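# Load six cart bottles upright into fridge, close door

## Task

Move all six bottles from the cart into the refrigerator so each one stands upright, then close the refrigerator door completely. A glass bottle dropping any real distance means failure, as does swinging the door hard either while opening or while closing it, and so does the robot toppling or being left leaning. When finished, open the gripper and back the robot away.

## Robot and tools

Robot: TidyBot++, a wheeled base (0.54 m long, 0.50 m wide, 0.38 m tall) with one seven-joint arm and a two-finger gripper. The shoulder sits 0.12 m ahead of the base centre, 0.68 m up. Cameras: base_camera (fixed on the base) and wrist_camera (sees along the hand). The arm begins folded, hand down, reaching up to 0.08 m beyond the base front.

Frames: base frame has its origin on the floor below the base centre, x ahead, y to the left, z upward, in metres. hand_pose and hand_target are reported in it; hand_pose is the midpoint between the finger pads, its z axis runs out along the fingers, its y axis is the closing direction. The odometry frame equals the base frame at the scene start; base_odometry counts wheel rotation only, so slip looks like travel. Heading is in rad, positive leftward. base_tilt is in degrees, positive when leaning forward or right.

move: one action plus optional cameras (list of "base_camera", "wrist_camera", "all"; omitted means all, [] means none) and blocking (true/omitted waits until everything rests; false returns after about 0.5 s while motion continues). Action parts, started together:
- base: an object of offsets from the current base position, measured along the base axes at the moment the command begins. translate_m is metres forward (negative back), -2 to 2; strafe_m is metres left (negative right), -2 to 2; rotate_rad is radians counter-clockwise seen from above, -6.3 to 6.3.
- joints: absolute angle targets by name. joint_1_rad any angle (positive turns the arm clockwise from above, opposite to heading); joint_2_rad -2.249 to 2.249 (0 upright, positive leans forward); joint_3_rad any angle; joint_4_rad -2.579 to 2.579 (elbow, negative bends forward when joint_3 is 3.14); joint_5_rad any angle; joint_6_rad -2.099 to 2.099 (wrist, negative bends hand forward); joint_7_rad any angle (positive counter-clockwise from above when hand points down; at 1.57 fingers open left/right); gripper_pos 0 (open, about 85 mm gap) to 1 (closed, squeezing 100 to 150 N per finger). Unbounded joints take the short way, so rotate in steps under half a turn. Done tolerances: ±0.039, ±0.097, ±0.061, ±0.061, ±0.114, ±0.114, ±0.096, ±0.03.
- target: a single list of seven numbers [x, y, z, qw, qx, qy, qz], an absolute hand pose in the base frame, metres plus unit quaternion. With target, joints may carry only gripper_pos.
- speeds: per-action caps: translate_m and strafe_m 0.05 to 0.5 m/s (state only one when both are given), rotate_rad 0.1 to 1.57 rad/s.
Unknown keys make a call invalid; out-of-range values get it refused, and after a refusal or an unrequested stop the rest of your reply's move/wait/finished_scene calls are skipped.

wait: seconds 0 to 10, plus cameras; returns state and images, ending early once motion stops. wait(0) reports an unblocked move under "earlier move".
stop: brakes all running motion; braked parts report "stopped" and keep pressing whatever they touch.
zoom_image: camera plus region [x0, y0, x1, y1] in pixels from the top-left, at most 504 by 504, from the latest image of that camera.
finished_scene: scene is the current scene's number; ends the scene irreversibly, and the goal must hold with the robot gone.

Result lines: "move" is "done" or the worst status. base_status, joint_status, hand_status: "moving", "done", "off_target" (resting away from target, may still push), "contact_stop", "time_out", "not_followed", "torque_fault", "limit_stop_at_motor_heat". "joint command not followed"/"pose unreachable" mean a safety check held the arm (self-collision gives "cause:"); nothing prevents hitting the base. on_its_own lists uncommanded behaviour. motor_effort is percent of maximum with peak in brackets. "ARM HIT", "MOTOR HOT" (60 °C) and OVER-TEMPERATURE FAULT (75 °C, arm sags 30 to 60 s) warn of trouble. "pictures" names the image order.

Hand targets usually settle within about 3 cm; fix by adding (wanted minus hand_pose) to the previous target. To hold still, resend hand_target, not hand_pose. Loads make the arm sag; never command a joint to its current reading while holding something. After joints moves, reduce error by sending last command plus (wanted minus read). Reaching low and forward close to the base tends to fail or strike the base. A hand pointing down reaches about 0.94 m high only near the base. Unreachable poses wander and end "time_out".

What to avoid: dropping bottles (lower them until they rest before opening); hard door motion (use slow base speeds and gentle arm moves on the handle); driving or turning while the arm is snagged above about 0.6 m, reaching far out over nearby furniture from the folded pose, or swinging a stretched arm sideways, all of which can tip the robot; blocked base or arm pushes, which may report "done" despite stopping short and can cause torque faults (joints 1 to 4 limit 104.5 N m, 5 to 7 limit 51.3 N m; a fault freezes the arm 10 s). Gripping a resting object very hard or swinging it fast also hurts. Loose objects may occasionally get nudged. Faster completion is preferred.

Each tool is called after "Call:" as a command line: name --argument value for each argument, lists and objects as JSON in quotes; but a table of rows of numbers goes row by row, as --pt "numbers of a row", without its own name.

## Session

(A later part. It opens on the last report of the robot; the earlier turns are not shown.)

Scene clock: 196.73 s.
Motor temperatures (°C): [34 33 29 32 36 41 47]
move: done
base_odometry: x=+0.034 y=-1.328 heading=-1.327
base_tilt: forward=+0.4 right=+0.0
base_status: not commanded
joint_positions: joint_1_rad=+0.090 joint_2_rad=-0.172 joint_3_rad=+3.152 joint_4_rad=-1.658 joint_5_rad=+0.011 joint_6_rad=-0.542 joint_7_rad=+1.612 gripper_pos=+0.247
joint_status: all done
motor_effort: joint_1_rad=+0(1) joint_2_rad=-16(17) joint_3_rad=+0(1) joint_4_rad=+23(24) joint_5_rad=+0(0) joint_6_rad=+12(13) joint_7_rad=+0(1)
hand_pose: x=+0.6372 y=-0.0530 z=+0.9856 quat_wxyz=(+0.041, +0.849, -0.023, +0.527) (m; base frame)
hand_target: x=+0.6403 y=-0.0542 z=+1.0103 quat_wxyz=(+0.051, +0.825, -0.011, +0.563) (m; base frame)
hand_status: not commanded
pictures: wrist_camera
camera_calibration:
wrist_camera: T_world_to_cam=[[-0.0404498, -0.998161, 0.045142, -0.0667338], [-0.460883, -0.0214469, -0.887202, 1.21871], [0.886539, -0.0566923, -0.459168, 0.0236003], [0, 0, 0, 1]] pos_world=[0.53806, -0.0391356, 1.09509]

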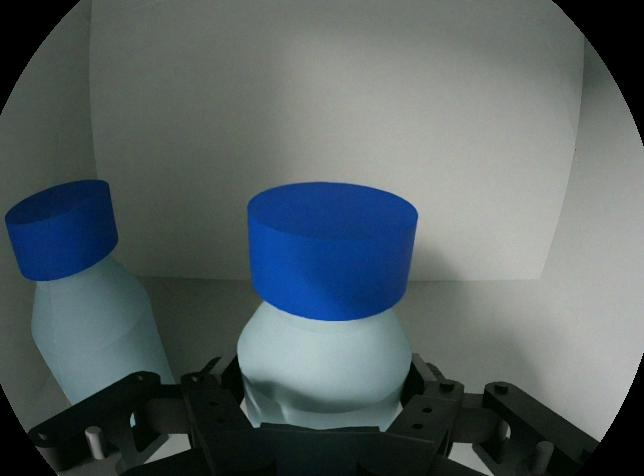

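Call:
move --joints '{"joint_6_rad": -0.487}' --cameras '[]'

Call:
move --joints '{"gripper_pos": 0.0}' --cameras '["wrist_camera"]'

Scene clock: 197.47 s.
Motor temperatures (°C): [34 33 29 32 36 41 47]
move: done
base_odometry: x=+0.034 y=-1.328 heading=-1.327
base_tilt: forward=+0.4 right=+0.0
base_status: not commanded
joint_positions: joint_1_rad=+0.090 joint_2_rad=-0.172 joint_3_rad=+3.152 joint_4_rad=-1.658 joint_5_rad=+0.011 joint_6_rad=-0.542 joint_7_rad=+1.612 gripper_pos=+0.247
joint_status: all done
motor_effort: joint_1_rad=+0(1) joint_2_rad=-15(17) joint_3_rad=-1(1) joint_4_rad=+24(24) joint_5_rad=+0(1) joint_6_rad=+11(12) joint_7_rad=-1(1)
hand_pose: x=+0.6372 y=-0.0530 z=+0.9856 quat_wxyz=(+0.041, +0.849, -0.023, +0.527) (m; base frame)
hand_target: x=+0.6368 y=-0.0539 z=+1.0016 quat_wxyz=(+0.050, +0.833, -0.011, +0.551) (m; base frame)
hand_status: not commanded
pictures: none
No camera images: "cameras" was empty.

Scene clock: 198.37 s.
Motor temperatures (°C): [34 33 29 32 36 41 47]
move: done
base_odometry: x=+0.034 y=-1.328 heading=-1.327
base_tilt: forward=+0.4 right=+0.0
base_status: not commanded
joint_positions: joint_1_rad=+0.090 joint_2_rad=-0.183 joint_3_rad=+3.152 joint_4_rad=-1.658 joint_5_rad=+0.011 joint_6_rad=-0.533 joint_7_rad=+1.612 gripper_pos=+0.000
joint_status: all done
motor_effort: joint_1_rad=+0(1) joint_2_rad=-13(18) joint_3_rad=+0(1) joint_4_rad=+20(24) joint_5_rad=+0(0) joint_6_rad=+8(12) joint_7_rad=+0(1)
hand_pose: x=+0.6347 y=-0.0528 z=+0.9940 quat_wxyz=(+0.042, +0.843, -0.023, +0.535) (m; base frame)
hand_target: x=+0.6368 y=-0.0539 z=+1.0016 quat_wxyz=(+0.050, +0.833, -0.011, +0.551) (m; base frame)
hand_status: not commanded
pictures: wrist_camera
camera_calibration:
wrist_camera: T_world_to_cam=[[-0.0412914, -0.998077, 0.0462244, -0.0675133], [-0.442893, -0.0231867, -0.896275, 1.22247], [0.895623, -0.0574809, -0.441084, 0.00592176], [0, 0, 0, 1]] pos_world=[0.533332, -0.0386981, 1.1014]

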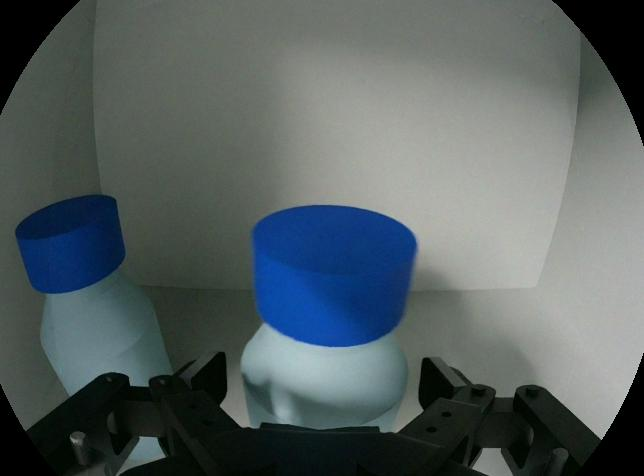

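Call:
move --base '{"translate_m": -0.12, "strafe_m": 0.0117}' --speeds '{"translate_m": 0.12}' --cameras '["wrist_camera"]'

Scene clock: 200.43 s.
Motor temperatures (°C): [34 33 29 32 36 41 47]
move: done
base_odometry: x=+0.017 y=-1.208 heading=-1.327
base_tilt: forward=+0.4 right=+0.0
base_status: done
joint_positions: joint_1_rad=+0.090 joint_2_rad=-0.192 joint_3_rad=+3.152 joint_4_rad=-1.658 joint_5_rad=+0.011 joint_6_rad=-0.533 joint_7_rad=+1.612 gripper_pos=+0.000
joint_status: not commanded
motor_effort: joint_1_rad=+0(1) joint_2_rad=-13(17) joint_3_rad=+0(1) joint_4_rad=+19(21) joint_5_rad=+0(0) joint_6_rad=+9(9) joint_7_rad=+0(1)
hand_pose: x=+0.6319 y=-0.0525 z=+0.9986 quat_wxyz=(+0.042, +0.841, -0.023, +0.539) (m; base frame)
hand_target: x=+0.6368 y=-0.0539 z=+1.0016 quat_wxyz=(+0.050, +0.833, -0.011, +0.551) (m; base frame)
hand_status: not commanded
pictures: wrist_camera
camera_calibration:
wrist_camera: T_world_to_cam=[[-0.0417339, -0.998039, 0.0466543, -0.0677538], [-0.434901, -0.0238931, -0.900161, 1.22417], [0.899511, -0.0578573, -0.433051, -0.0000176912], [0, 0, 0, 1]] pos_world=[0.529581, -0.0383727, 1.1051]

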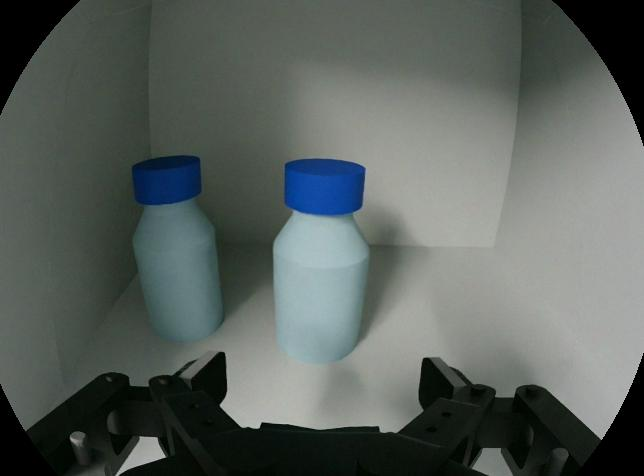

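Call:
move --base '{"translate_m": -0.9}' --speeds '{"translate_m": 0.45}' --joints '{"joint_1_rad": 0.0, "joint_2_rad": -0.16, "joint_4_rad": -1.495, "joint_6_rad": -0.70, "gripper_pos": 0.1}' --cameras '[]'

Call:
move --base '{"translate_m": -0.33, "strafe_m": -0.21, "rotate_rad": -2.208}' --speeds '{"rotate_rad": 0.9, "translate_m": 0.4}'

Scene clock: 207.70 s.
Motor temperatures (°C): [34 33 29 32 36 41 47]
move: done
base_odometry: x=-0.200 y=-0.334 heading=-1.327
base_tilt: forward=+0.4 right=+0.0
base_status: done
joint_positions: joint_1_rad=+0.013 joint_2_rad=-0.174 joint_3_rad=+3.152 joint_4_rad=-1.540 joint_5_rad=+0.011 joint_6_rad=-0.642 joint_7_rad=+1.612 gripper_pos=+0.100
joint_status: all done
motor_effort: joint_1_rad=+0(2) joint_2_rad=-13(16) joint_3_rad=+0(1) joint_4_rad=+19(21) joint_5_rad=+0(1) joint_6_rad=+9(9) joint_7_rad=+0(1)
hand_pose: x=+0.6361 y=-0.0133 z=+1.0285 quat_wxyz=(+0.022, +0.844, +0.009, +0.537) (m; base frame)
hand_target: x=+0.6361 y=-0.0034 z=+1.0313 quat_wxyz=(+0.022, +0.850, +0.030, +0.525) (m; base frame)
hand_status: not commanded
pictures: none
No camera images: "cameras" was empty.

Scene clock: 211.00 s.
Motor temperatures (°C): [34 33 29 32 36 41 47]
move: done
base_odometry: x=-0.484 y=-0.065 heading=+2.749
base_tilt: forward=+0.4 right=+0.0
base_status: done
joint_positions: joint_1_rad=+0.002 joint_2_rad=-0.165 joint_3_rad=+3.153 joint_4_rad=-1.540 joint_5_rad=+0.011 joint_6_rad=-0.642 joint_7_rad=+1.612 gripper_pos=+0.100
joint_status: not commanded
motor_effort: joint_1_rad=+0(3) joint_2_rad=-13(16) joint_3_rad=+0(3) joint_4_rad=+20(20) joint_5_rad=+0(1) joint_6_rad=+8(9) joint_7_rad=+0(1)
hand_pose: x=+0.6392 y=-0.0084 z=+1.0240 quat_wxyz=(+0.019, +0.846, +0.013, +0.533) (m; base frame)
hand_target: x=+0.6361 y=-0.0034 z=+1.0313 quat_wxyz=(+0.022, +0.850, +0.030, +0.525) (m; base frame)
hand_status: not commanded
pictures: base_camera, wrist_camera
camera_calibration:
wrist_camera: T_world_to_cam=[[0.0444122, -0.997976, 0.0455067, -0.0784648], [-0.44722, -0.0605934, -0.892369, 1.25087], [0.893321, 0.0192806, -0.449006, 0.0278991], [0, 0, 0, 1]] pos_world=[0.537978, -0.00304923, 1.13234]

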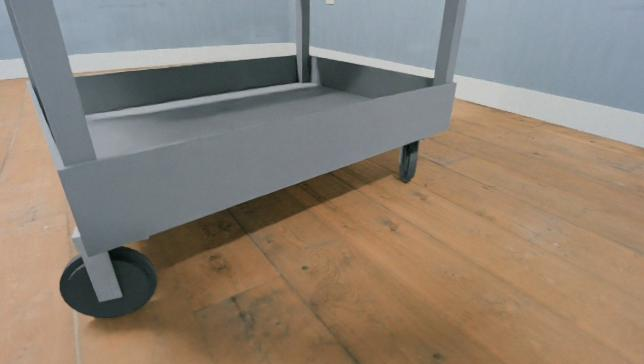

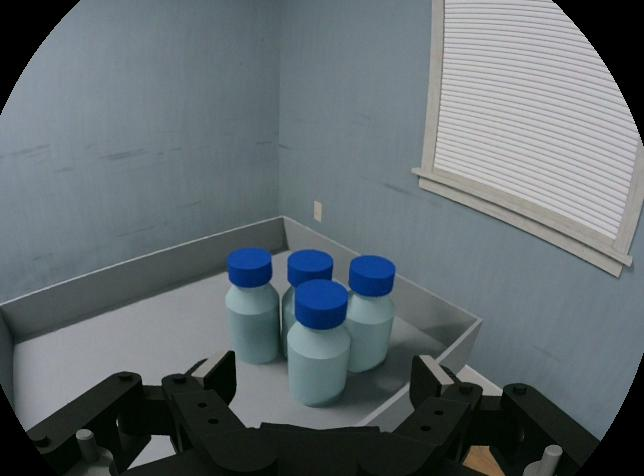

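Call:
move --joints '{"joint_2_rad": 0.274, "joint_4_rad": -1.052, "joint_6_rad": -0.708}' --base '{"strafe_m": 0.003}' --cameras '["wrist_camera"]'

Scene clock: 215.40 s.
Motor temperatures (°C): [34 33 29 32 36 41 47]
move: done
base_odometry: x=-0.485 y=-0.067 heading=+2.749
base_tilt: forward=+0.4 right=+0.0
base_status: done
joint_positions: joint_1_rad=+0.002 joint_2_rad=+0.254 joint_3_rad=+3.152 joint_4_rad=-1.103 joint_5_rad=+0.011 joint_6_rad=-0.649 joint_7_rad=+1.612 gripper_pos=+0.100
joint_status: all done
motor_effort: joint_1_rad=+1(3) joint_2_rad=-27(30) joint_3_rad=-1(3) joint_4_rad=+20(21) joint_5_rad=+0(1) joint_6_rad=+8(10) joint_7_rad=+0(0)
hand_pose: x=+0.8144 y=-0.0081 z=+1.0242 quat_wxyz=(+0.021, +0.843, +0.015, +0.537) (m; base frame)
hand_target: x=+0.8164 y=-0.0035 z=+1.0239 quat_wxyz=(+0.024, +0.850, +0.031, +0.525) (m; base frame)
hand_status: not commanded
pictures: wrist_camera
camera_calibration:
wrist_camera: T_world_to_cam=[[0.0454221, -0.997682, 0.0506761, -0.0920625], [-0.438031, -0.0654829, -0.896572, 1.32625], [0.897812, 0.0185265, -0.439989, -0.141482], [0, 0, 0, 1]] pos_world=[0.712143, -0.00238132, 1.13149]

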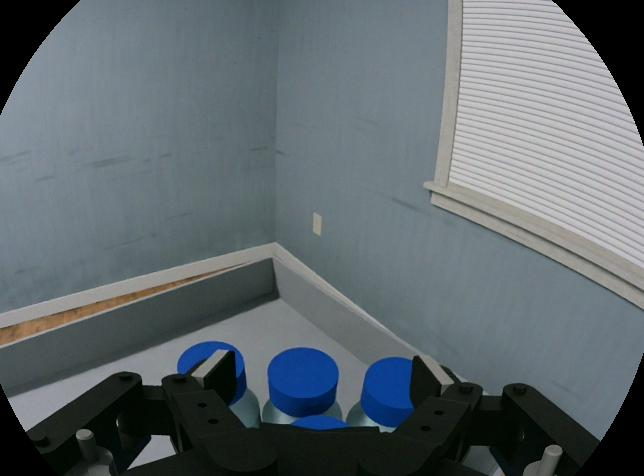

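Call:
move --joints '{"joint_2_rad": 0.244, "joint_4_rad": -1.418, "joint_6_rad": -0.373}' --base '{"translate_m": -0.01}' --cameras '["wrist_camera"]'

Scene clock: 217.43 s.
Motor temperatures (°C): [34 33 29 32 36 41 47]
move: done
base_odometry: x=-0.476 y=-0.071 heading=+2.748
base_tilt: forward=+0.4 right=+0.0
base_status: done
joint_positions: joint_1_rad=+0.002 joint_2_rad=+0.252 joint_3_rad=+3.152 joint_4_rad=-1.385 joint_5_rad=+0.011 joint_6_rad=-0.439 joint_7_rad=+1.612 gripper_pos=+0.100
joint_status: all done
motor_effort: joint_1_rad=+0(2) joint_2_rad=-27(31) joint_3_rad=+0(2) joint_4_rad=+20(21) joint_5_rad=+0(1) joint_6_rad=+8(9) joint_7_rad=+0(1)
hand_pose: x=+0.8100 y=-0.0077 z=+0.9176 quat_wxyz=(+0.019, +0.861, +0.016, +0.507) (m; base frame)
hand_target: x=+0.8121 y=-0.0038 z=+0.9221 quat_wxyz=(+0.024, +0.850, +0.031, +0.525) (m; base frame)
hand_status: not commanded
pictures: wrist_camera
camera_calibration:
wrist_camera: T_world_to_cam=[[0.0509151, -0.997616, 0.046593, -0.0867889], [-0.499653, -0.0658402, -0.86372, 1.24852], [0.864728, 0.0206961, -0.501814, -0.100881], [0, 0, 0, 1]] pos_world=[0.71548, -0.00229135, 1.03179]

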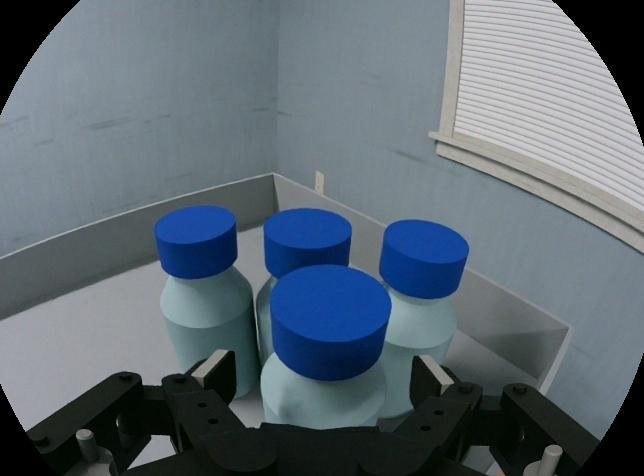

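Call:
move --joints '{"joint_2_rad": 0.255, "joint_4_rad": -1.52, "joint_6_rad": -0.255}' --base '{"translate_m": 0.02}' --speeds '{"translate_m": 0.1}' --cameras '["wrist_camera"]'

Scene clock: 219.13 s.
Motor temperatures (°C): [34 33 29 32 36 41 47]
move: done
base_odometry: x=-0.494 y=-0.063 heading=+2.747
base_tilt: forward=+0.4 right=+0.0
base_status: done
joint_positions: joint_1_rad=+0.001 joint_2_rad=+0.246 joint_3_rad=+3.152 joint_4_rad=-1.490 joint_5_rad=+0.011 joint_6_rad=-0.319 joint_7_rad=+1.612 gripper_pos=+0.100
joint_status: all done
motor_effort: joint_1_rad=+1(2) joint_2_rad=-27(30) joint_3_rad=-1(2) joint_4_rad=+19(21) joint_5_rad=+0(1) joint_6_rad=+9(9) joint_7_rad=+0(1)
hand_pose: x=+0.8071 y=-0.0071 z=+0.8928 quat_wxyz=(+0.019, +0.856, +0.017, +0.516) (m; base frame)
hand_target: x=+0.8121 y=-0.0038 z=+0.8872 quat_wxyz=(+0.024, +0.849, +0.031, +0.527) (m; base frame)
hand_status: not commanded
pictures: wrist_camera
camera_calibration:
wrist_camera: T_world_to_cam=[[0.0516493, -0.997526, 0.0476952, -0.0865087], [-0.48183, -0.0667236, -0.873721, 1.22019], [0.874741, 0.0221461, -0.484084, -0.134767], [0, 0, 0, 1]] pos_world=[0.710279, -0.0018945, 1.005]

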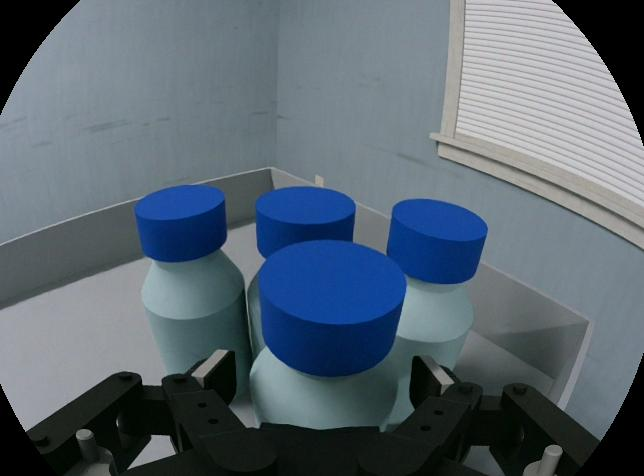

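Call:
move --joints '{"joint_2_rad": 0.272, "joint_4_rad": -1.69, "joint_6_rad": -0.06}' --base '{"translate_m": 0.012}' --speeds '{"translate_m": 0.1}' --cameras '["wrist_camera"]'

Scene clock: 220.93 s.
Motor temperatures (°C): [34 33 29 32 36 41 47]
move: done
base_odometry: x=-0.505 y=-0.059 heading=+2.746
base_tilt: forward=+0.4 right=+0.0
base_status: done
joint_positions: joint_1_rad=+0.001 joint_2_rad=+0.250 joint_3_rad=+3.152 joint_4_rad=-1.659 joint_5_rad=+0.011 joint_6_rad=-0.125 joint_7_rad=+1.612 gripper_pos=+0.100
joint_status: all done
motor_effort: joint_1_rad=+0(2) joint_2_rad=-27(29) joint_3_rad=+0(1) joint_4_rad=+19(21) joint_5_rad=+0(1) joint_6_rad=+8(10) joint_7_rad=+0(1)
hand_pose: x=+0.7981 y=-0.0066 z=+0.8456 quat_wxyz=(+0.018, +0.851, +0.018, +0.525) (m; base frame)
hand_target: x=+0.8029 y=-0.0038 z=+0.8315 quat_wxyz=(+0.024, +0.847, +0.031, +0.530) (m; base frame)
hand_status: not commanded
pictures: wrist_camera
camera_calibration:
wrist_camera: T_world_to_cam=[[0.0526102, -0.997437, 0.0485016, -0.0846703], [-0.463311, -0.0674051, -0.883629, 1.16825], [0.884633, 0.0240165, -0.46567, -0.173203], [0, 0, 0, 1]] pos_world=[0.698938, -0.00154773, 0.955749]

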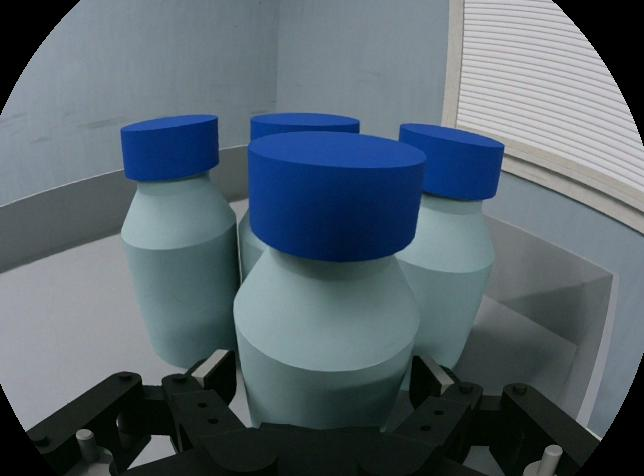

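Call:
move --joints '{"gripper_pos": 0.5}' --cameras '["wrist_camera"]'

Scene clock: 222.70 s.
Motor temperatures (°C): [34 33 29 32 36 41 47]
move: off_target
base_odometry: x=-0.505 y=-0.059 heading=+2.746
base_tilt: forward=+0.4 right=+0.0
base_status: not commanded
joint_positions: joint_1_rad=+0.001 joint_2_rad=+0.250 joint_3_rad=+3.152 joint_4_rad=-1.660 joint_5_rad=+0.011 joint_6_rad=-0.122 joint_7_rad=+1.612 gripper_pos=+0.256
joint_status: gripper_pos off_target (ended at +0.256, target +0.500)
motor_effort: joint_1_rad=+0(1) joint_2_rad=-25(29) joint_3_rad=-1(2) joint_4_rad=+19(21) joint_5_rad=+1(1) joint_6_rad=+8(10) joint_7_rad=+0(1)
hand_pose: x=+0.7985 y=-0.0066 z=+0.8466 quat_wxyz=(+0.019, +0.850, +0.018, +0.527) (m; base frame)
hand_target: x=+0.8029 y=-0.0038 z=+0.8315 quat_wxyz=(+0.024, +0.847, +0.031, +0.530) (m; base frame)
hand_status: not commanded
pictures: wrist_camera
camera_calibration:
wrist_camera: T_world_to_cam=[[0.0525036, -0.997429, 0.0487771, -0.0848785], [-0.46002, -0.0675105, -0.885338, 1.16817], [0.886355, 0.024045, -0.462382, -0.177182], [0, 0, 0, 1]] pos_world=[0.698883, -0.00153637, 0.956437]

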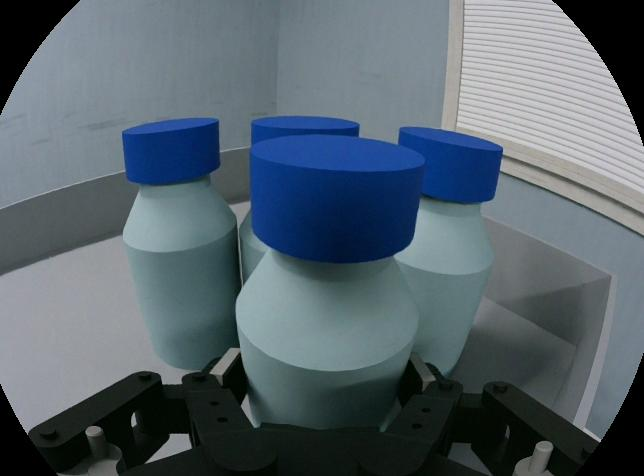

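Call:
move --joints '{"joint_2_rad": 0.252, "joint_4_rad": -1.55, "joint_6_rad": -0.2}' --base '{"translate_m": -0.015}' --speeds '{"translate_m": 0.08}' --cameras '["wrist_camera"]'

Scene clock: 224.10 s.
Motor temperatures (°C): [34 33 29 32 36 41 47]
move: off_target
base_odometry: x=-0.492 y=-0.064 heading=+2.747
base_tilt: forward=+0.4 right=+0.0
base_status: done
joint_positions: joint_1_rad=+0.001 joint_2_rad=+0.254 joint_3_rad=+3.151 joint_4_rad=-1.624 joint_5_rad=+0.011 joint_6_rad=-0.176 joint_7_rad=+1.612 gripper_pos=+0.256
joint_status: joint_4_rad off_target (ended at -1.624, target -1.550); the others done
motor_effort: joint_1_rad=+0(3) joint_2_rad=-31(32) joint_3_rad=-1(2) joint_4_rad=+22(23) joint_5_rad=+0(1) joint_6_rad=+11(12) joint_7_rad=+0(1)
hand_pose: x=+0.8001 y=-0.0056 z=+0.8498 quat_wxyz=(+0.018, +0.855, +0.018, +0.517) (m; base frame)
hand_target: x=+0.8128 y=-0.0039 z=+0.8871 quat_wxyz=(+0.024, +0.841, +0.031, +0.539) (m; base frame)
hand_status: not commanded
pictures: wrist_camera
camera_calibration:
wrist_camera: T_world_to_cam=[[0.0547192, -0.997384, 0.0472231, -0.0845825], [-0.479504, -0.0677317, -0.874922, 1.17847], [0.875832, 0.0252314, -0.481956, -0.152129], [0, 0, 0, 1]] pos_world=[0.702949, -0.000703067, 0.961745]

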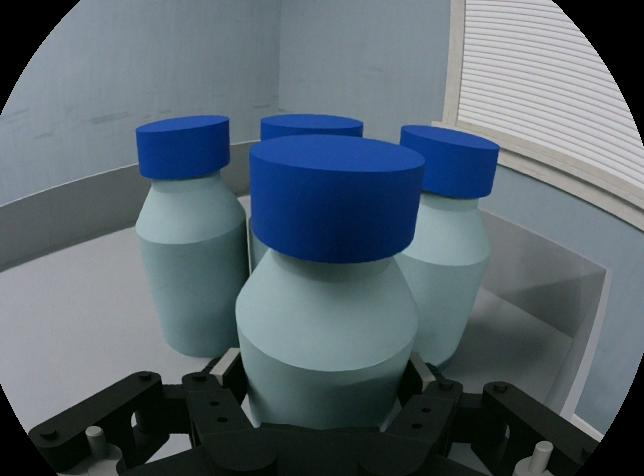

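Call:
move --joints '{"joint_2_rad": 0.24, "joint_4_rad": -1.38, "joint_6_rad": -0.38}' --base '{"translate_m": -0.015}' --speeds '{"translate_m": 0.08}' --cameras '["wrist_camera"]'

Call:
move --joints '{"joint_2_rad": 0.22, "joint_4_rad": -1.12, "joint_6_rad": -0.65}' --base '{"translate_m": -0.02}' --speeds '{"translate_m": 0.08}' --cameras '["wrist_camera"]'

Scene clock: 225.90 s.
Motor temperatures (°C): [34 33 29 32 36 41 47]
move: off_target
base_odometry: x=-0.478 y=-0.070 heading=+2.746
base_tilt: forward=+0.4 right=+0.0
base_status: done
joint_positions: joint_1_rad=+0.001 joint_2_rad=+0.255 joint_3_rad=+3.151 joint_4_rad=-1.449 joint_5_rad=+0.011 joint_6_rad=-0.337 joint_7_rad=+1.612 gripper_pos=+0.256
joint_status: joint_4_rad off_target (ended at -1.449, target -1.380); the others done
motor_effort: joint_1_rad=+0(2) joint_2_rad=-32(34) joint_3_rad=+0(1) joint_4_rad=+24(25) joint_5_rad=+0(1) joint_6_rad=+11(14) joint_7_rad=+0(1)
hand_pose: x=+0.8144 y=-0.0061 z=+0.9060 quat_wxyz=(+0.019, +0.852, +0.018, +0.523) (m; base frame)
hand_target: x=+0.8161 y=-0.0038 z=+0.9455 quat_wxyz=(+0.024, +0.841, +0.030, +0.540) (m; base frame)
hand_status: not commanded
pictures: wrist_camera
camera_calibration:
wrist_camera: T_world_to_cam=[[0.0525301, -0.997446, 0.0483905, -0.0877799], [-0.468663, -0.0674135, -0.880801, 1.231], [0.881814, 0.0235897, -0.471008, -0.152298], [0, 0, 0, 1]] pos_world=[0.715834, -0.000977121, 1.01678]

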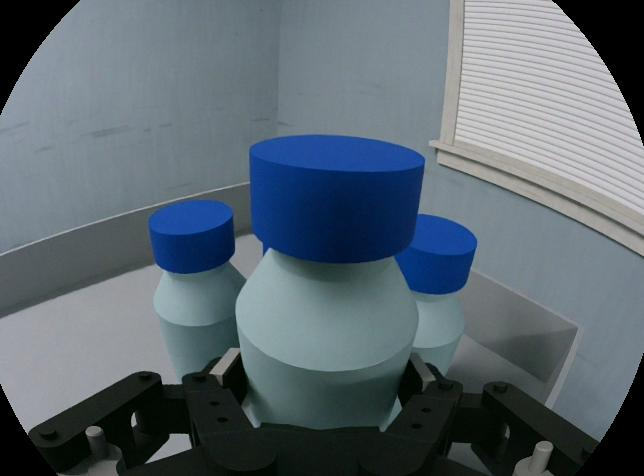

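Scene clock: 227.50 s.
Motor temperatures (°C): [34 33 29 32 36 41 47]
move: off_target
base_odometry: x=-0.459 y=-0.078 heading=+2.745
base_tilt: forward=+0.4 right=+0.0
base_status: done
joint_positions: joint_1_rad=+0.001 joint_2_rad=+0.245 joint_3_rad=+3.151 joint_4_rad=-1.190 joint_5_rad=+0.011 joint_6_rad=-0.606 joint_7_rad=+1.612 gripper_pos=+0.256
joint_status: joint_4_rad off_target (ended at -1.190, target -1.120); the others done
motor_effort: joint_1_rad=+0(2) joint_2_rad=-31(37) joint_3_rad=-1(1) joint_4_rad=+23(26) joint_5_rad=+0(1) joint_6_rad=+11(13) joint_7_rad=+0(1)
hand_pose: x=+0.8101 y=-0.0066 z=+0.9913 quat_wxyz=(+0.019, +0.852, +0.016, +0.522) (m; base frame)
hand_target: x=+0.8013 y=-0.0036 z=+1.0376 quat_wxyz=(+0.025, +0.838, +0.030, +0.544) (m; base frame)
hand_status: not commanded
pictures: wrist_camera
camera_calibration:
wrist_camera: T_world_to_cam=[[0.0498108, -0.99759, 0.0483104, -0.0899027], [-0.469309, -0.0660761, -0.880559, 1.30433], [0.881628, 0.0211888, -0.471469, -0.107746], [0, 0, 0, 1]] pos_world=[0.711604, -0.00121786, 1.10208]

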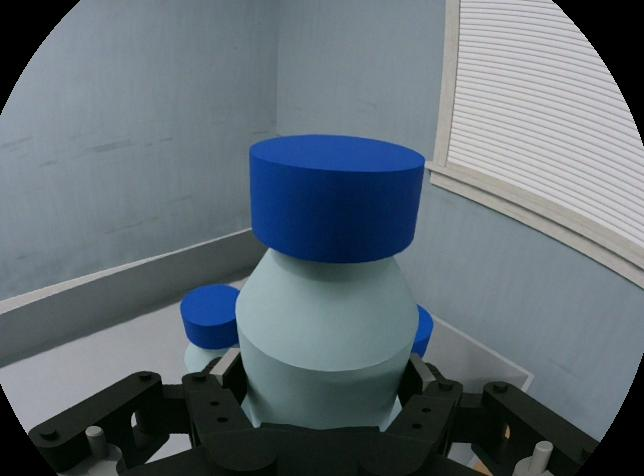

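Call:
move --joints '{"joint_2_rad": -0.19, "joint_4_rad": -1.36, "joint_6_rad": -0.82}' --base '{"translate_m": -0.2}' --speeds '{"translate_m": 0.3}' --cameras '["wrist_camera"]'

Call:
move --base '{"translate_m": -0.097, "strafe_m": -0.041, "rotate_rad": 2.211}' --speeds '{"rotate_rad": 0.8}' --cameras '["base_camera", "wrist_camera"]'

Scene clock: 230.40 s.
Motor temperatures (°C): [34 33 29 32 36 41 46]
move: done
base_odometry: x=-0.274 y=-0.155 heading=+2.744
base_tilt: forward=+0.4 right=+0.0
base_status: done
joint_positions: joint_1_rad=+0.001 joint_2_rad=-0.178 joint_3_rad=+3.151 joint_4_rad=-1.350 joint_5_rad=+0.011 joint_6_rad=-0.779 joint_7_rad=+1.612 gripper_pos=+0.256
joint_status: all done
motor_effort: joint_1_rad=+0(1) joint_2_rad=-15(37) joint_3_rad=+0(1) joint_4_rad=+22(25) joint_5_rad=+0(1) joint_6_rad=+12(13) joint_7_rad=+0(1)
hand_pose: x=+0.6232 y=-0.0067 z=+1.1024 quat_wxyz=(+0.019, +0.828, +0.014, +0.560) (m; base frame)
hand_target: x=+0.6134 y=-0.0034 z=+1.0910 quat_wxyz=(+0.023, +0.838, +0.029, +0.544) (m; base frame)
hand_status: not commanded
pictures: wrist_camera
camera_calibration:
wrist_camera: T_world_to_cam=[[0.0434863, -0.997855, 0.0489412, -0.0828223], [-0.387942, -0.0620093, -0.919595, 1.30686], [0.920657, 0.0210034, -0.389807, -0.00494257], [0, 0, 0, 1]] pos_world=[0.515137, -0.0015034, 1.20391]

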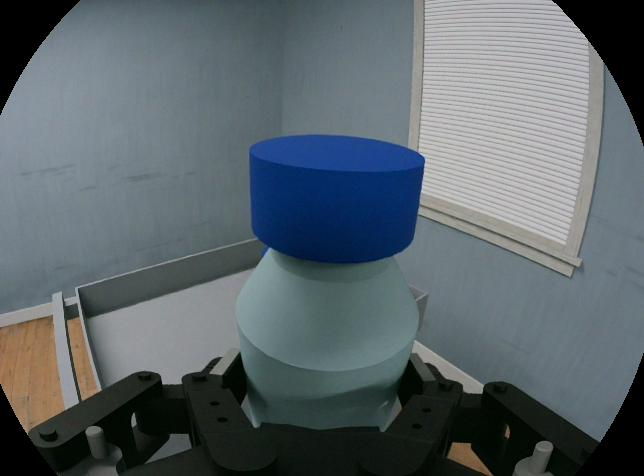

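Scene clock: 234.00 s.
Motor temperatures (°C): [34 33 29 32 36 41 46]
move: done
base_odometry: x=-0.169 y=-0.155 heading=-1.329
base_tilt: forward=+0.4 right=-0.1
base_status: done
joint_positions: joint_1_rad=+0.000 joint_2_rad=-0.180 joint_3_rad=+3.147 joint_4_rad=-1.351 joint_5_rad=+0.011 joint_6_rad=-0.781 joint_7_rad=+1.612 gripper_pos=+0.256
joint_status: not commanded
motor_effort: joint_1_rad=+0(2) joint_2_rad=-15(19) joint_3_rad=+0(3) joint_4_rad=+22(24) joint_5_rad=+0(1) joint_6_rad=+12(13) joint_7_rad=+0(1)
hand_pose: x=+0.6221 y=-0.0042 z=+1.1028 quat_wxyz=(+0.018, +0.828, +0.016, +0.560) (m; base frame)
hand_target: x=+0.6134 y=-0.0034 z=+1.0910 quat_wxyz=(+0.023, +0.838, +0.029, +0.544) (m; base frame)
hand_status: not commanded
pictures: base_camera, wrist_camera
camera_calibration:
wrist_camera: T_world_to_cam=[[0.0478035, -0.997622, 0.0496537, -0.0838094], [-0.387699, -0.0643448, -0.919537, 1.30669], [0.920546, 0.0247064, -0.389853, -0.003757], [0, 0, 0, 1]] pos_world=[0.514068, 0.000561585, 1.20425]

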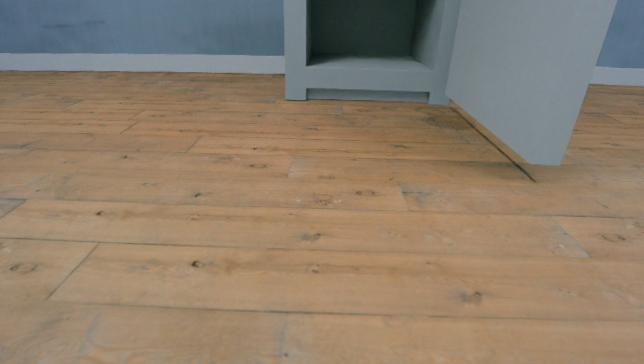

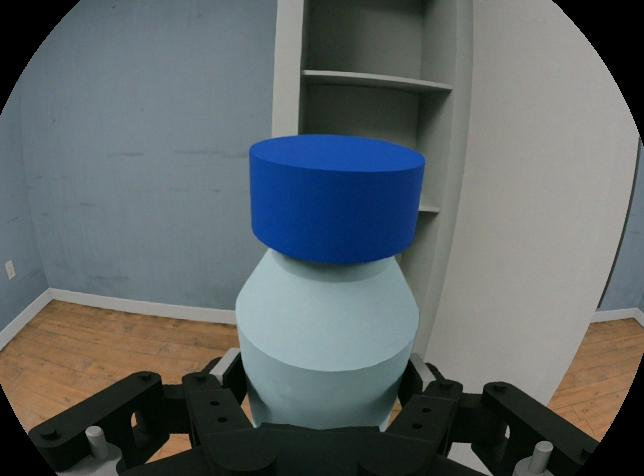

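Call:
move --base '{"translate_m": 0.632, "strafe_m": -0.09, "rotate_rad": 0.002}' --speeds '{"translate_m": 0.4}' --joints '{"joint_1_rad": 0.312, "joint_2_rad": -0.19, "joint_4_rad": -1.44, "joint_6_rad": -0.76}'

Scene clock: 237.70 s.
Motor temperatures (°C): [34 33 29 32 36 41 46]
move: done
base_odometry: x=-0.105 y=-0.790 heading=-1.326
base_tilt: forward=+0.4 right=+0.0
base_status: done
joint_positions: joint_1_rad=+0.300 joint_2_rad=-0.178 joint_3_rad=+3.151 joint_4_rad=-1.428 joint_5_rad=+0.011 joint_6_rad=-0.781 joint_7_rad=+1.612 gripper_pos=+0.256
joint_status: all done
motor_effort: joint_1_rad=+0(2) joint_2_rad=-16(19) joint_3_rad=+1(2) joint_4_rad=+23(24) joint_5_rad=+0(1) joint_6_rad=+11(13) joint_7_rad=-1(1)
hand_pose: x=+0.5975 y=-0.1549 z=+1.0568 quat_wxyz=(+0.097, +0.842, -0.113, +0.518) (m; base frame)
hand_target: x=+0.5945 y=-0.1569 z=+1.0618 quat_wxyz=(+0.106, +0.838, -0.102, +0.526) (m; base frame)
hand_status: not commanded
pictures: base_camera, wrist_camera
camera_calibration:
wrist_camera: T_world_to_cam=[[-0.249604, -0.967328, 0.0444348, -0.0427763], [-0.457747, 0.077429, -0.885704, 1.27324], [0.853326, -0.241415, -0.462118, 0.080054], [0, 0, 0, 1]] pos_world=[0.503831, -0.120638, 1.16661]

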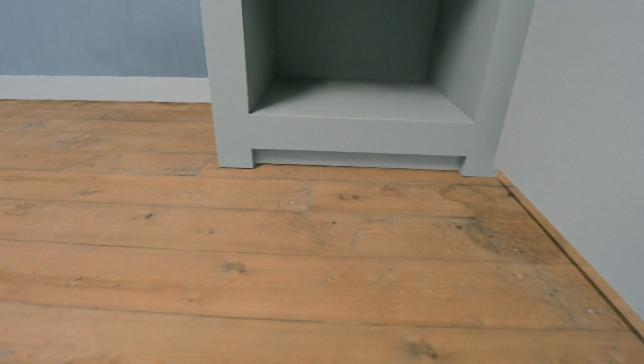

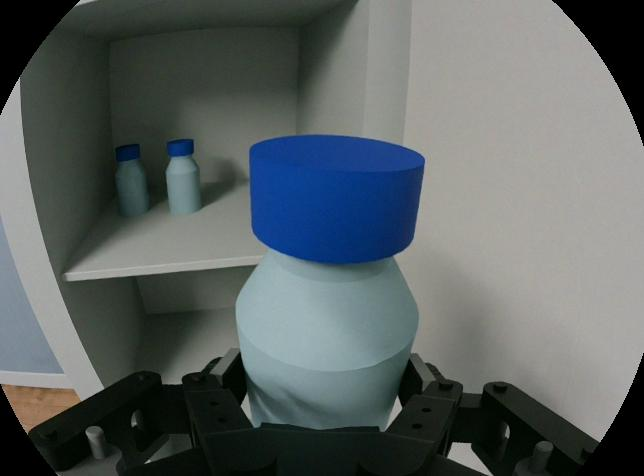

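Call:
move --base '{"translate_m": 0.575}' --speeds '{"translate_m": 0.25}' --cameras '["wrist_camera"]'

Scene clock: 242.50 s.
Motor temperatures (°C): [34 33 29 32 36 41 46]
move: done
base_odometry: x=+0.034 y=-1.349 heading=-1.326
base_tilt: forward=+0.4 right=+0.0
base_status: done
joint_positions: joint_1_rad=+0.300 joint_2_rad=-0.177 joint_3_rad=+3.151 joint_4_rad=-1.428 joint_5_rad=+0.011 joint_6_rad=-0.781 joint_7_rad=+1.612 gripper_pos=+0.256
joint_status: not commanded
motor_effort: joint_1_rad=+0(1) joint_2_rad=-16(19) joint_3_rad=+0(1) joint_4_rad=+23(24) joint_5_rad=+0(1) joint_6_rad=+12(12) joint_7_rad=+0(1)
hand_pose: x=+0.5977 y=-0.1551 z=+1.0561 quat_wxyz=(+0.097, +0.843, -0.113, +0.518) (m; base frame)
hand_target: x=+0.5945 y=-0.1569 z=+1.0618 quat_wxyz=(+0.106, +0.838, -0.102, +0.526) (m; base frame)
hand_status: not commanded
pictures: wrist_camera
camera_calibration:
wrist_camera: T_world_to_cam=[[-0.24983, -0.96727, 0.0444178, -0.0427558], [-0.458906, 0.0778849, -0.885065, 1.27279], [0.852637, -0.241499, -0.463344, 0.0811687], [0, 0, 0, 1]] pos_world=[0.5042, -0.120885, 1.16601]

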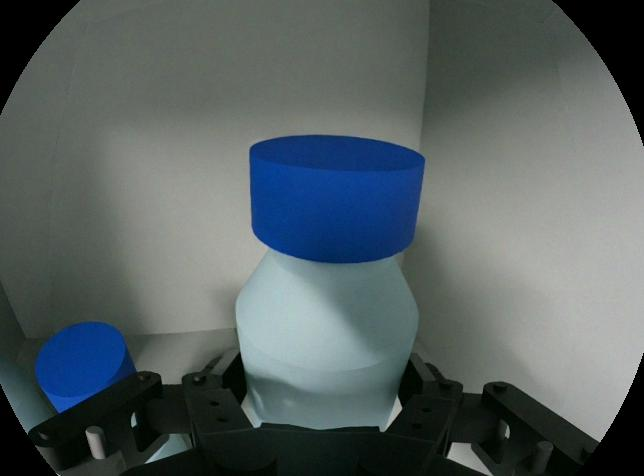

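Call:
move --joints '{"joint_4_rad": -1.57, "joint_6_rad": -0.575}' --cameras '["wrist_camera"]'

Call:
move --joints '{"joint_4_rad": -1.62, "joint_6_rad": -0.525}' --cameras '[]'

Call:
move --joints '{"joint_4_rad": -1.655, "joint_6_rad": -0.49}' --cameras '["wrist_camera"]'

Scene clock: 244.70 s.
Motor temperatures (°C): [34 33 29 32 36 41 46]
move: done
base_odometry: x=+0.034 y=-1.349 heading=-1.326
base_tilt: forward=+0.4 right=+0.0
base_status: not commanded
joint_positions: joint_1_rad=+0.300 joint_2_rad=-0.177 joint_3_rad=+3.151 joint_4_rad=-1.561 joint_5_rad=+0.011 joint_6_rad=-0.665 joint_7_rad=+1.612 gripper_pos=+0.256
joint_status: all done
motor_effort: joint_1_rad=+0(1) joint_2_rad=-16(18) joint_3_rad=+0(1) joint_4_rad=+23(25) joint_5_rad=+0(0) joint_6_rad=+11(13) joint_7_rad=+0(1)
hand_pose: x=+0.6056 y=-0.1573 z=+1.0112 quat_wxyz=(+0.095, +0.847, -0.113, +0.511) (m; base frame)
hand_target: x=+0.6108 y=-0.1623 z=+1.0380 quat_wxyz=(+0.110, +0.823, -0.100, +0.548) (m; base frame)
hand_status: not commanded
pictures: wrist_camera
camera_calibration:
wrist_camera: T_world_to_cam=[[-0.247938, -0.967786, 0.0437835, -0.0414437], [-0.472753, 0.0814196, -0.877426, 1.23805], [0.845595, -0.238246, -0.477711, 0.0724443], [0, 0, 0, 1]] pos_world=[0.513759, -0.123651, 1.12272]

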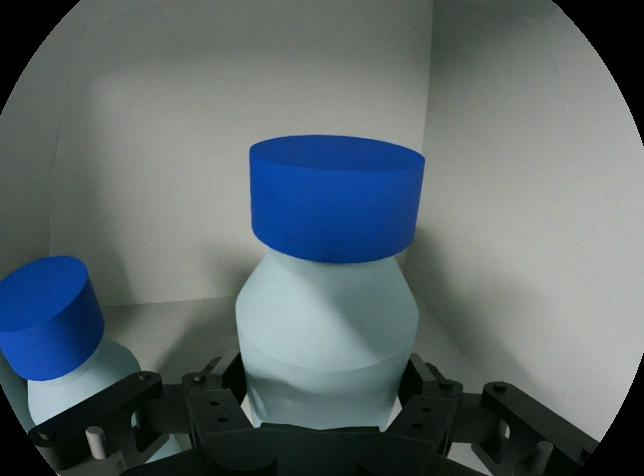

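Scene clock: 245.70 s.
Motor temperatures (°C): [34 33 29 32 36 41 46]
move: done
base_odometry: x=+0.034 y=-1.349 heading=-1.326
base_tilt: forward=+0.4 right=+0.0
base_status: not commanded
joint_positions: joint_1_rad=+0.300 joint_2_rad=-0.177 joint_3_rad=+3.151 joint_4_rad=-1.611 joint_5_rad=+0.011 joint_6_rad=-0.611 joint_7_rad=+1.612 gripper_pos=+0.256
joint_status: all done
motor_effort: joint_1_rad=+1(1) joint_2_rad=-16(17) joint_3_rad=+0(1) joint_4_rad=+23(25) joint_5_rad=+0(1) joint_6_rad=+12(13) joint_7_rad=+0(1)
hand_pose: x=+0.6085 y=-0.1580 z=+0.9966 quat_wxyz=(+0.095, +0.846, -0.113, +0.512) (m; base frame)
hand_target: x=+0.6133 y=-0.1631 z=+1.0225 quat_wxyz=(+0.110, +0.823, -0.100, +0.548) (m; base frame)
hand_status: not commanded
pictures: none
No camera images: "cameras" was empty.

Scene clock: 246.40 s.
Motor temperatures (°C): [34 33 29 32 36 41 46]
move: done
base_odometry: x=+0.034 y=-1.349 heading=-1.326
base_tilt: forward=+0.4 right=+0.0
base_status: not commanded
joint_positions: joint_1_rad=+0.300 joint_2_rad=-0.177 joint_3_rad=+3.151 joint_4_rad=-1.645 joint_5_rad=+0.011 joint_6_rad=-0.575 joint_7_rad=+1.612 gripper_pos=+0.256
joint_status: all done
motor_effort: joint_1_rad=+0(1) joint_2_rad=-16(17) joint_3_rad=+0(1) joint_4_rad=+24(25) joint_5_rad=+0(0) joint_6_rad=+11(12) joint_7_rad=+0(1)
hand_pose: x=+0.6100 y=-0.1584 z=+0.9864 quat_wxyz=(+0.095, +0.846, -0.112, +0.513) (m; base frame)
hand_target: x=+0.6146 y=-0.1635 z=+1.0115 quat_wxyz=(+0.110, +0.823, -0.100, +0.548) (m; base frame)
hand_status: not commanded
pictures: wrist_camera
camera_calibration:
wrist_camera: T_world_to_cam=[[-0.247244, -0.967943, 0.044244, -0.0412466], [-0.46835, 0.0794092, -0.879967, 1.21804], [0.848244, -0.238288, -0.47297, 0.0502809], [0, 0, 0, 1]] pos_world=[0.517619, -0.124666, 1.09744]

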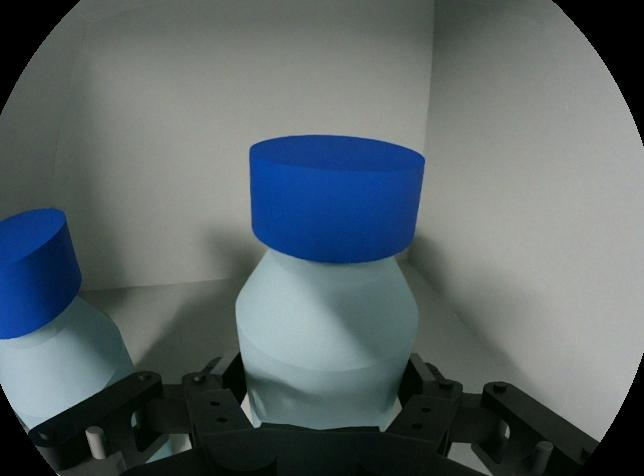

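Call:
move --joints '{"joint_4_rad": -1.685, "joint_6_rad": -0.46}' --cameras '[]'

Call:
move --joints '{"joint_4_rad": -1.7, "joint_6_rad": -0.445}' --cameras '[]'

Call:
move --joints '{"joint_4_rad": -1.712, "joint_6_rad": -0.433}' --cameras '["wrist_camera"]'

Scene clock: 247.83 s.
Motor temperatures (°C): [34 33 29 32 36 41 46]
move: done
base_odometry: x=+0.034 y=-1.349 heading=-1.326
base_tilt: forward=+0.4 right=+0.0
base_status: not commanded
joint_positions: joint_1_rad=+0.300 joint_2_rad=-0.177 joint_3_rad=+3.151 joint_4_rad=-1.675 joint_5_rad=+0.011 joint_6_rad=-0.545 joint_7_rad=+1.612 gripper_pos=+0.256
joint_status: all done
motor_effort: joint_1_rad=+1(1) joint_2_rad=-17(18) joint_3_rad=+0(1) joint_4_rad=+23(24) joint_5_rad=+0(0) joint_6_rad=+12(12) joint_7_rad=+0(1)
hand_pose: x=+0.6109 y=-0.1586 z=+0.9773 quat_wxyz=(+0.095, +0.845, -0.112, +0.513) (m; base frame)
hand_target: x=+0.6154 y=-0.1637 z=+1.0021 quat_wxyz=(+0.110, +0.823, -0.100, +0.548) (m; base frame)
hand_status: not commanded
pictures: none
No camera images: "cameras" was empty.

Scene clock: 248.40 s.
Motor temperatures (°C): [34 33 29 32 36 41 46]
move: done
base_odometry: x=+0.034 y=-1.349 heading=-1.326
base_tilt: forward=+0.4 right=+0.0
base_status: not commanded
joint_positions: joint_1_rad=+0.300 joint_2_rad=-0.177 joint_3_rad=+3.151 joint_4_rad=-1.689 joint_5_rad=+0.011 joint_6_rad=-0.530 joint_7_rad=+1.612 gripper_pos=+0.256
joint_status: all done
motor_effort: joint_1_rad=+0(1) joint_2_rad=-16(17) joint_3_rad=+0(1) joint_4_rad=+24(25) joint_5_rad=+0(1) joint_6_rad=+11(12) joint_7_rad=+0(0)
hand_pose: x=+0.6113 y=-0.1586 z=+0.9732 quat_wxyz=(+0.095, +0.845, -0.112, +0.514) (m; base frame)
hand_target: x=+0.6157 y=-0.1638 z=+0.9974 quat_wxyz=(+0.110, +0.823, -0.100, +0.548) (m; base frame)
hand_status: not commanded
pictures: none
No camera images: "cameras" was empty.

Scene clock: 248.93 s.
Motor temperatures (°C): [34 33 29 32 36 41 46]
move: done
base_odometry: x=+0.034 y=-1.349 heading=-1.326
base_tilt: forward=+0.4 right=+0.0
base_status: not commanded
joint_positions: joint_1_rad=+0.300 joint_2_rad=-0.177 joint_3_rad=+3.151 joint_4_rad=-1.700 joint_5_rad=+0.011 joint_6_rad=-0.519 joint_7_rad=+1.612 gripper_pos=+0.256
joint_status: all done
motor_effort: joint_1_rad=+0(1) joint_2_rad=-17(18) joint_3_rad=+0(1) joint_4_rad=+24(24) joint_5_rad=+0(0) joint_6_rad=+11(12) joint_7_rad=+0(0)
hand_pose: x=+0.6115 y=-0.1587 z=+0.9697 quat_wxyz=(+0.095, +0.845, -0.112, +0.514) (m; base frame)
hand_target: x=+0.6159 y=-0.1639 z=+0.9937 quat_wxyz=(+0.110, +0.823, -0.100, +0.548) (m; base frame)
hand_status: not commanded
pictures: wrist_camera
camera_calibration:
wrist_camera: T_world_to_cam=[[-0.246729, -0.968067, 0.044389, -0.0408846], [-0.467023, 0.0786441, -0.880741, 1.20389], [0.849126, -0.238035, -0.471513, 0.0391274], [0, 0, 0, 1]] pos_world=[0.518934, -0.124944, 1.08058]

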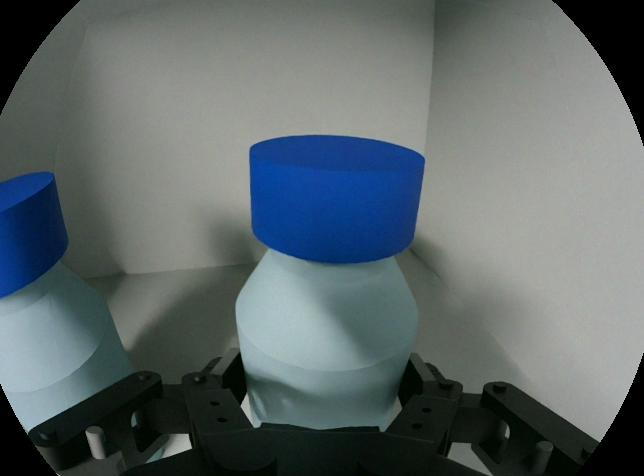

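Call:
move --joints '{"joint_4_rad": -1.724, "joint_6_rad": -0.421}' --cameras '[]'

Call:
move --joints '{"joint_4_rad": -1.736, "joint_6_rad": -0.409}' --cameras '[]'

Call:
move --joints '{"joint_4_rad": -1.748, "joint_6_rad": -0.397}' --cameras '["wrist_camera"]'

Scene clock: 249.83 s.
Motor temperatures (°C): [34 33 29 32 36 41 46]
move: done
base_odometry: x=+0.034 y=-1.349 heading=-1.326
base_tilt: forward=+0.4 right=+0.0
base_status: not commanded
joint_positions: joint_1_rad=+0.300 joint_2_rad=-0.177 joint_3_rad=+3.151 joint_4_rad=-1.711 joint_5_rad=+0.011 joint_6_rad=-0.505 joint_7_rad=+1.612 gripper_pos=+0.256
joint_status: all done
motor_effort: joint_1_rad=+0(1) joint_2_rad=-16(17) joint_3_rad=-1(1) joint_4_rad=+23(24) joint_5_rad=+0(1) joint_6_rad=+11(12) joint_7_rad=+0(1)
hand_pose: x=+0.6120 y=-0.1588 z=+0.9670 quat_wxyz=(+0.095, +0.845, -0.112, +0.515) (m; base frame)
hand_target: x=+0.6160 y=-0.1639 z=+0.9899 quat_wxyz=(+0.110, +0.823, -0.100, +0.548) (m; base frame)
hand_status: not commanded
pictures: none
No camera images: "cameras" was empty.

Scene clock: 250.37 s.
Motor temperatures (°C): [34 33 29 31 36 41 46]
move: done
base_odometry: x=+0.034 y=-1.349 heading=-1.326
base_tilt: forward=+0.4 right=+0.0
base_status: not commanded
joint_positions: joint_1_rad=+0.300 joint_2_rad=-0.177 joint_3_rad=+3.151 joint_4_rad=-1.718 joint_5_rad=+0.011 joint_6_rad=-0.490 joint_7_rad=+1.612 gripper_pos=+0.256
joint_status: all done
motor_effort: joint_1_rad=+1(1) joint_2_rad=-16(16) joint_3_rad=+0(1) joint_4_rad=+23(24) joint_5_rad=+0(0) joint_6_rad=+11(12) joint_7_rad=+0(1)
hand_pose: x=+0.6131 y=-0.1591 z=+0.9668 quat_wxyz=(+0.096, +0.843, -0.112, +0.518) (m; base frame)
hand_target: x=+0.6162 y=-0.1640 z=+0.9861 quat_wxyz=(+0.110, +0.823, -0.100, +0.548) (m; base frame)
hand_status: not commanded
pictures: none
No camera images: "cameras" was empty.

Scene clock: 250.90 s.
Motor temperatures (°C): [34 33 29 31 36 41 46]
move: done
base_odometry: x=+0.034 y=-1.349 heading=-1.326
base_tilt: forward=+0.4 right=+0.0
base_status: not commanded
joint_positions: joint_1_rad=+0.300 joint_2_rad=-0.178 joint_3_rad=+3.151 joint_4_rad=-1.726 joint_5_rad=+0.011 joint_6_rad=-0.475 joint_7_rad=+1.612 gripper_pos=+0.256
joint_status: all done
motor_effort: joint_1_rad=+1(1) joint_2_rad=-15(16) joint_3_rad=+0(1) joint_4_rad=+22(23) joint_5_rad=+0(1) joint_6_rad=+11(12) joint_7_rad=+0(0)
hand_pose: x=+0.6140 y=-0.1593 z=+0.9668 quat_wxyz=(+0.097, +0.840, -0.111, +0.521) (m; base frame)
hand_target: x=+0.6162 y=-0.1640 z=+0.9824 quat_wxyz=(+0.110, +0.823, -0.100, +0.548) (m; base frame)
hand_status: not commanded
pictures: wrist_camera
camera_calibration:
wrist_camera: T_world_to_cam=[[-0.247082, -0.967926, 0.0454959, -0.0416059], [-0.451721, 0.0735189, -0.889125, 1.20039], [0.857262, -0.240239, -0.455398, 0.0145597], [0, 0, 0, 1]] pos_world=[0.51948, -0.125025, 1.07582]

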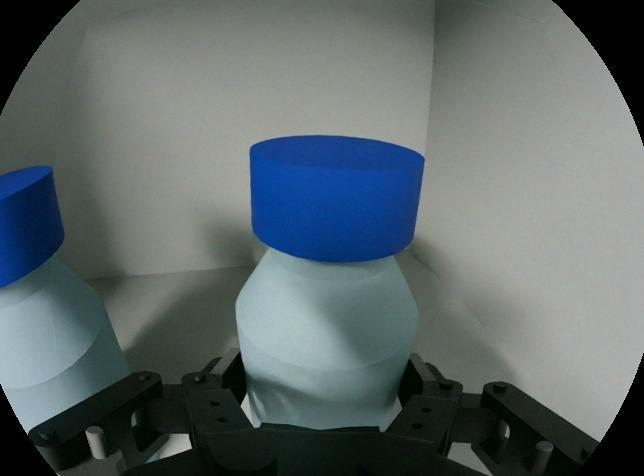

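Call:
move --joints '{"joint_6_rad": -0.43}' --cameras '[]'

Call:
move --joints '{"gripper_pos": 0.06}' --cameras '["wrist_camera"]'

Scene clock: 251.60 s.
Motor temperatures (°C): [34 33 29 31 36 41 46]
move: done
base_odometry: x=+0.034 y=-1.349 heading=-1.326
base_tilt: forward=+0.4 right=+0.0
base_status: not commanded
joint_positions: joint_1_rad=+0.300 joint_2_rad=-0.178 joint_3_rad=+3.151 joint_4_rad=-1.726 joint_5_rad=+0.011 joint_6_rad=-0.475 joint_7_rad=+1.612 gripper_pos=+0.256
joint_status: all done
motor_effort: joint_1_rad=+1(1) joint_2_rad=-15(15) joint_3_rad=+0(1) joint_4_rad=+23(23) joint_5_rad=+0(1) joint_6_rad=+10(12) joint_7_rad=+0(1)
hand_pose: x=+0.6140 y=-0.1593 z=+0.9667 quat_wxyz=(+0.097, +0.840, -0.111, +0.521) (m; base frame)
hand_target: x=+0.6124 y=-0.1627 z=+0.9729 quat_wxyz=(+0.108, +0.832, -0.101, +0.535) (m; base frame)
hand_status: not commanded
pictures: none
No camera images: "cameras" was empty.

Scene clock: 252.40 s.
Motor temperatures (°C): [34 33 29 31 36 41 46]
move: done
base_odometry: x=+0.034 y=-1.349 heading=-1.326
base_tilt: forward=+0.4 right=+0.0
base_status: not commanded
joint_positions: joint_1_rad=+0.300 joint_2_rad=-0.182 joint_3_rad=+3.151 joint_4_rad=-1.727 joint_5_rad=+0.011 joint_6_rad=-0.475 joint_7_rad=+1.612 gripper_pos=+0.060
joint_status: all done
motor_effort: joint_1_rad=+1(1) joint_2_rad=-13(16) joint_3_rad=+0(1) joint_4_rad=+20(23) joint_5_rad=+0(0) joint_6_rad=+8(11) joint_7_rad=+0(1)
hand_pose: x=+0.6128 y=-0.1590 z=+0.9689 quat_wxyz=(+0.097, +0.839, -0.111, +0.523) (m; base frame)
hand_target: x=+0.6124 y=-0.1627 z=+0.9729 quat_wxyz=(+0.108, +0.832, -0.101, +0.535) (m; base frame)
hand_status: not commanded
pictures: wrist_camera
camera_calibration:
wrist_camera: T_world_to_cam=[[-0.247264, -0.967869, 0.0457086, -0.0417235], [-0.448114, 0.0724006, -0.89104, 1.20116], [0.859101, -0.240805, -0.451618, 0.0117444], [0, 0, 0, 1]] pos_world=[0.517852, -0.12452, 1.07749]

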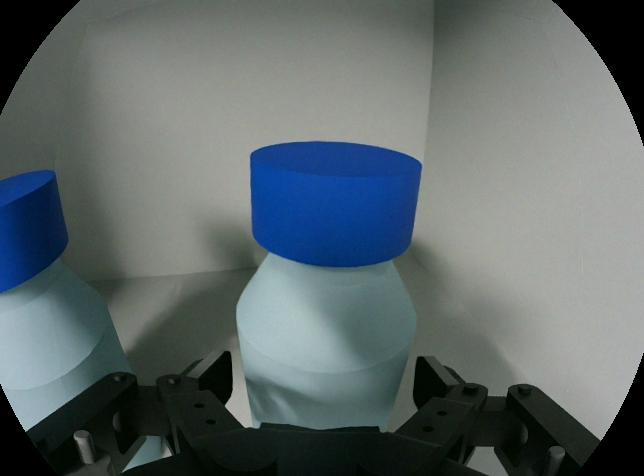

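Call:
move --base '{"translate_m": -0.1, "strafe_m": 0.032}' --speeds '{"translate_m": 0.12}' --cameras '["wrist_camera"]'

Scene clock: 255.77 s.
Motor temperatures (°C): [34 33 29 31 36 41 46]
move: done
base_odometry: x=+0.041 y=-1.244 heading=-1.326
base_tilt: forward=+0.4 right=-0.1
base_status: done
joint_positions: joint_1_rad=+0.301 joint_2_rad=-0.191 joint_3_rad=+3.151 joint_4_rad=-1.727 joint_5_rad=+0.011 joint_6_rad=-0.475 joint_7_rad=+1.612 gripper_pos=+0.060
joint_status: not commanded
motor_effort: joint_1_rad=+0(1) joint_2_rad=-12(18) joint_3_rad=+0(1) joint_4_rad=+20(20) joint_5_rad=+0(1) joint_6_rad=+9(9) joint_7_rad=+0(1)
hand_pose: x=+0.6101 y=-0.1583 z=+0.9738 quat_wxyz=(+0.098, +0.837, -0.111, +0.527) (m; base frame)
hand_target: x=+0.6124 y=-0.1627 z=+0.9729 quat_wxyz=(+0.108, +0.832, -0.101, +0.535) (m; base frame)
hand_status: not commanded
pictures: wrist_camera
camera_calibration:
wrist_camera: T_world_to_cam=[[-0.247966, -0.967667, 0.0461846, -0.0419644], [-0.43997, 0.0700134, -0.895279, 1.20308], [0.863099, -0.242319, -0.443106, 0.00546466], [0, 0, 0, 1]] pos_world=[0.514199, -0.123515, 1.08146]

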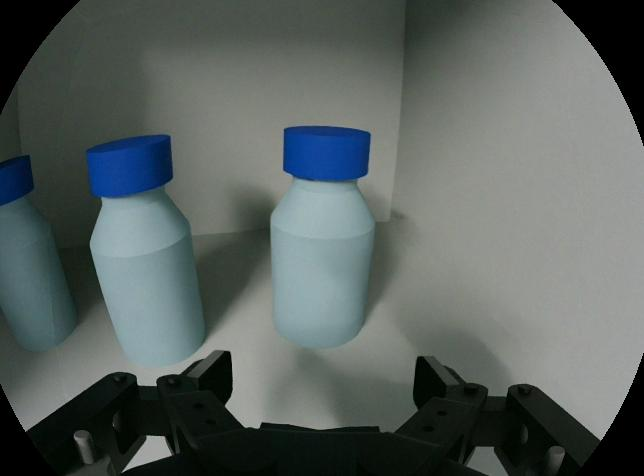

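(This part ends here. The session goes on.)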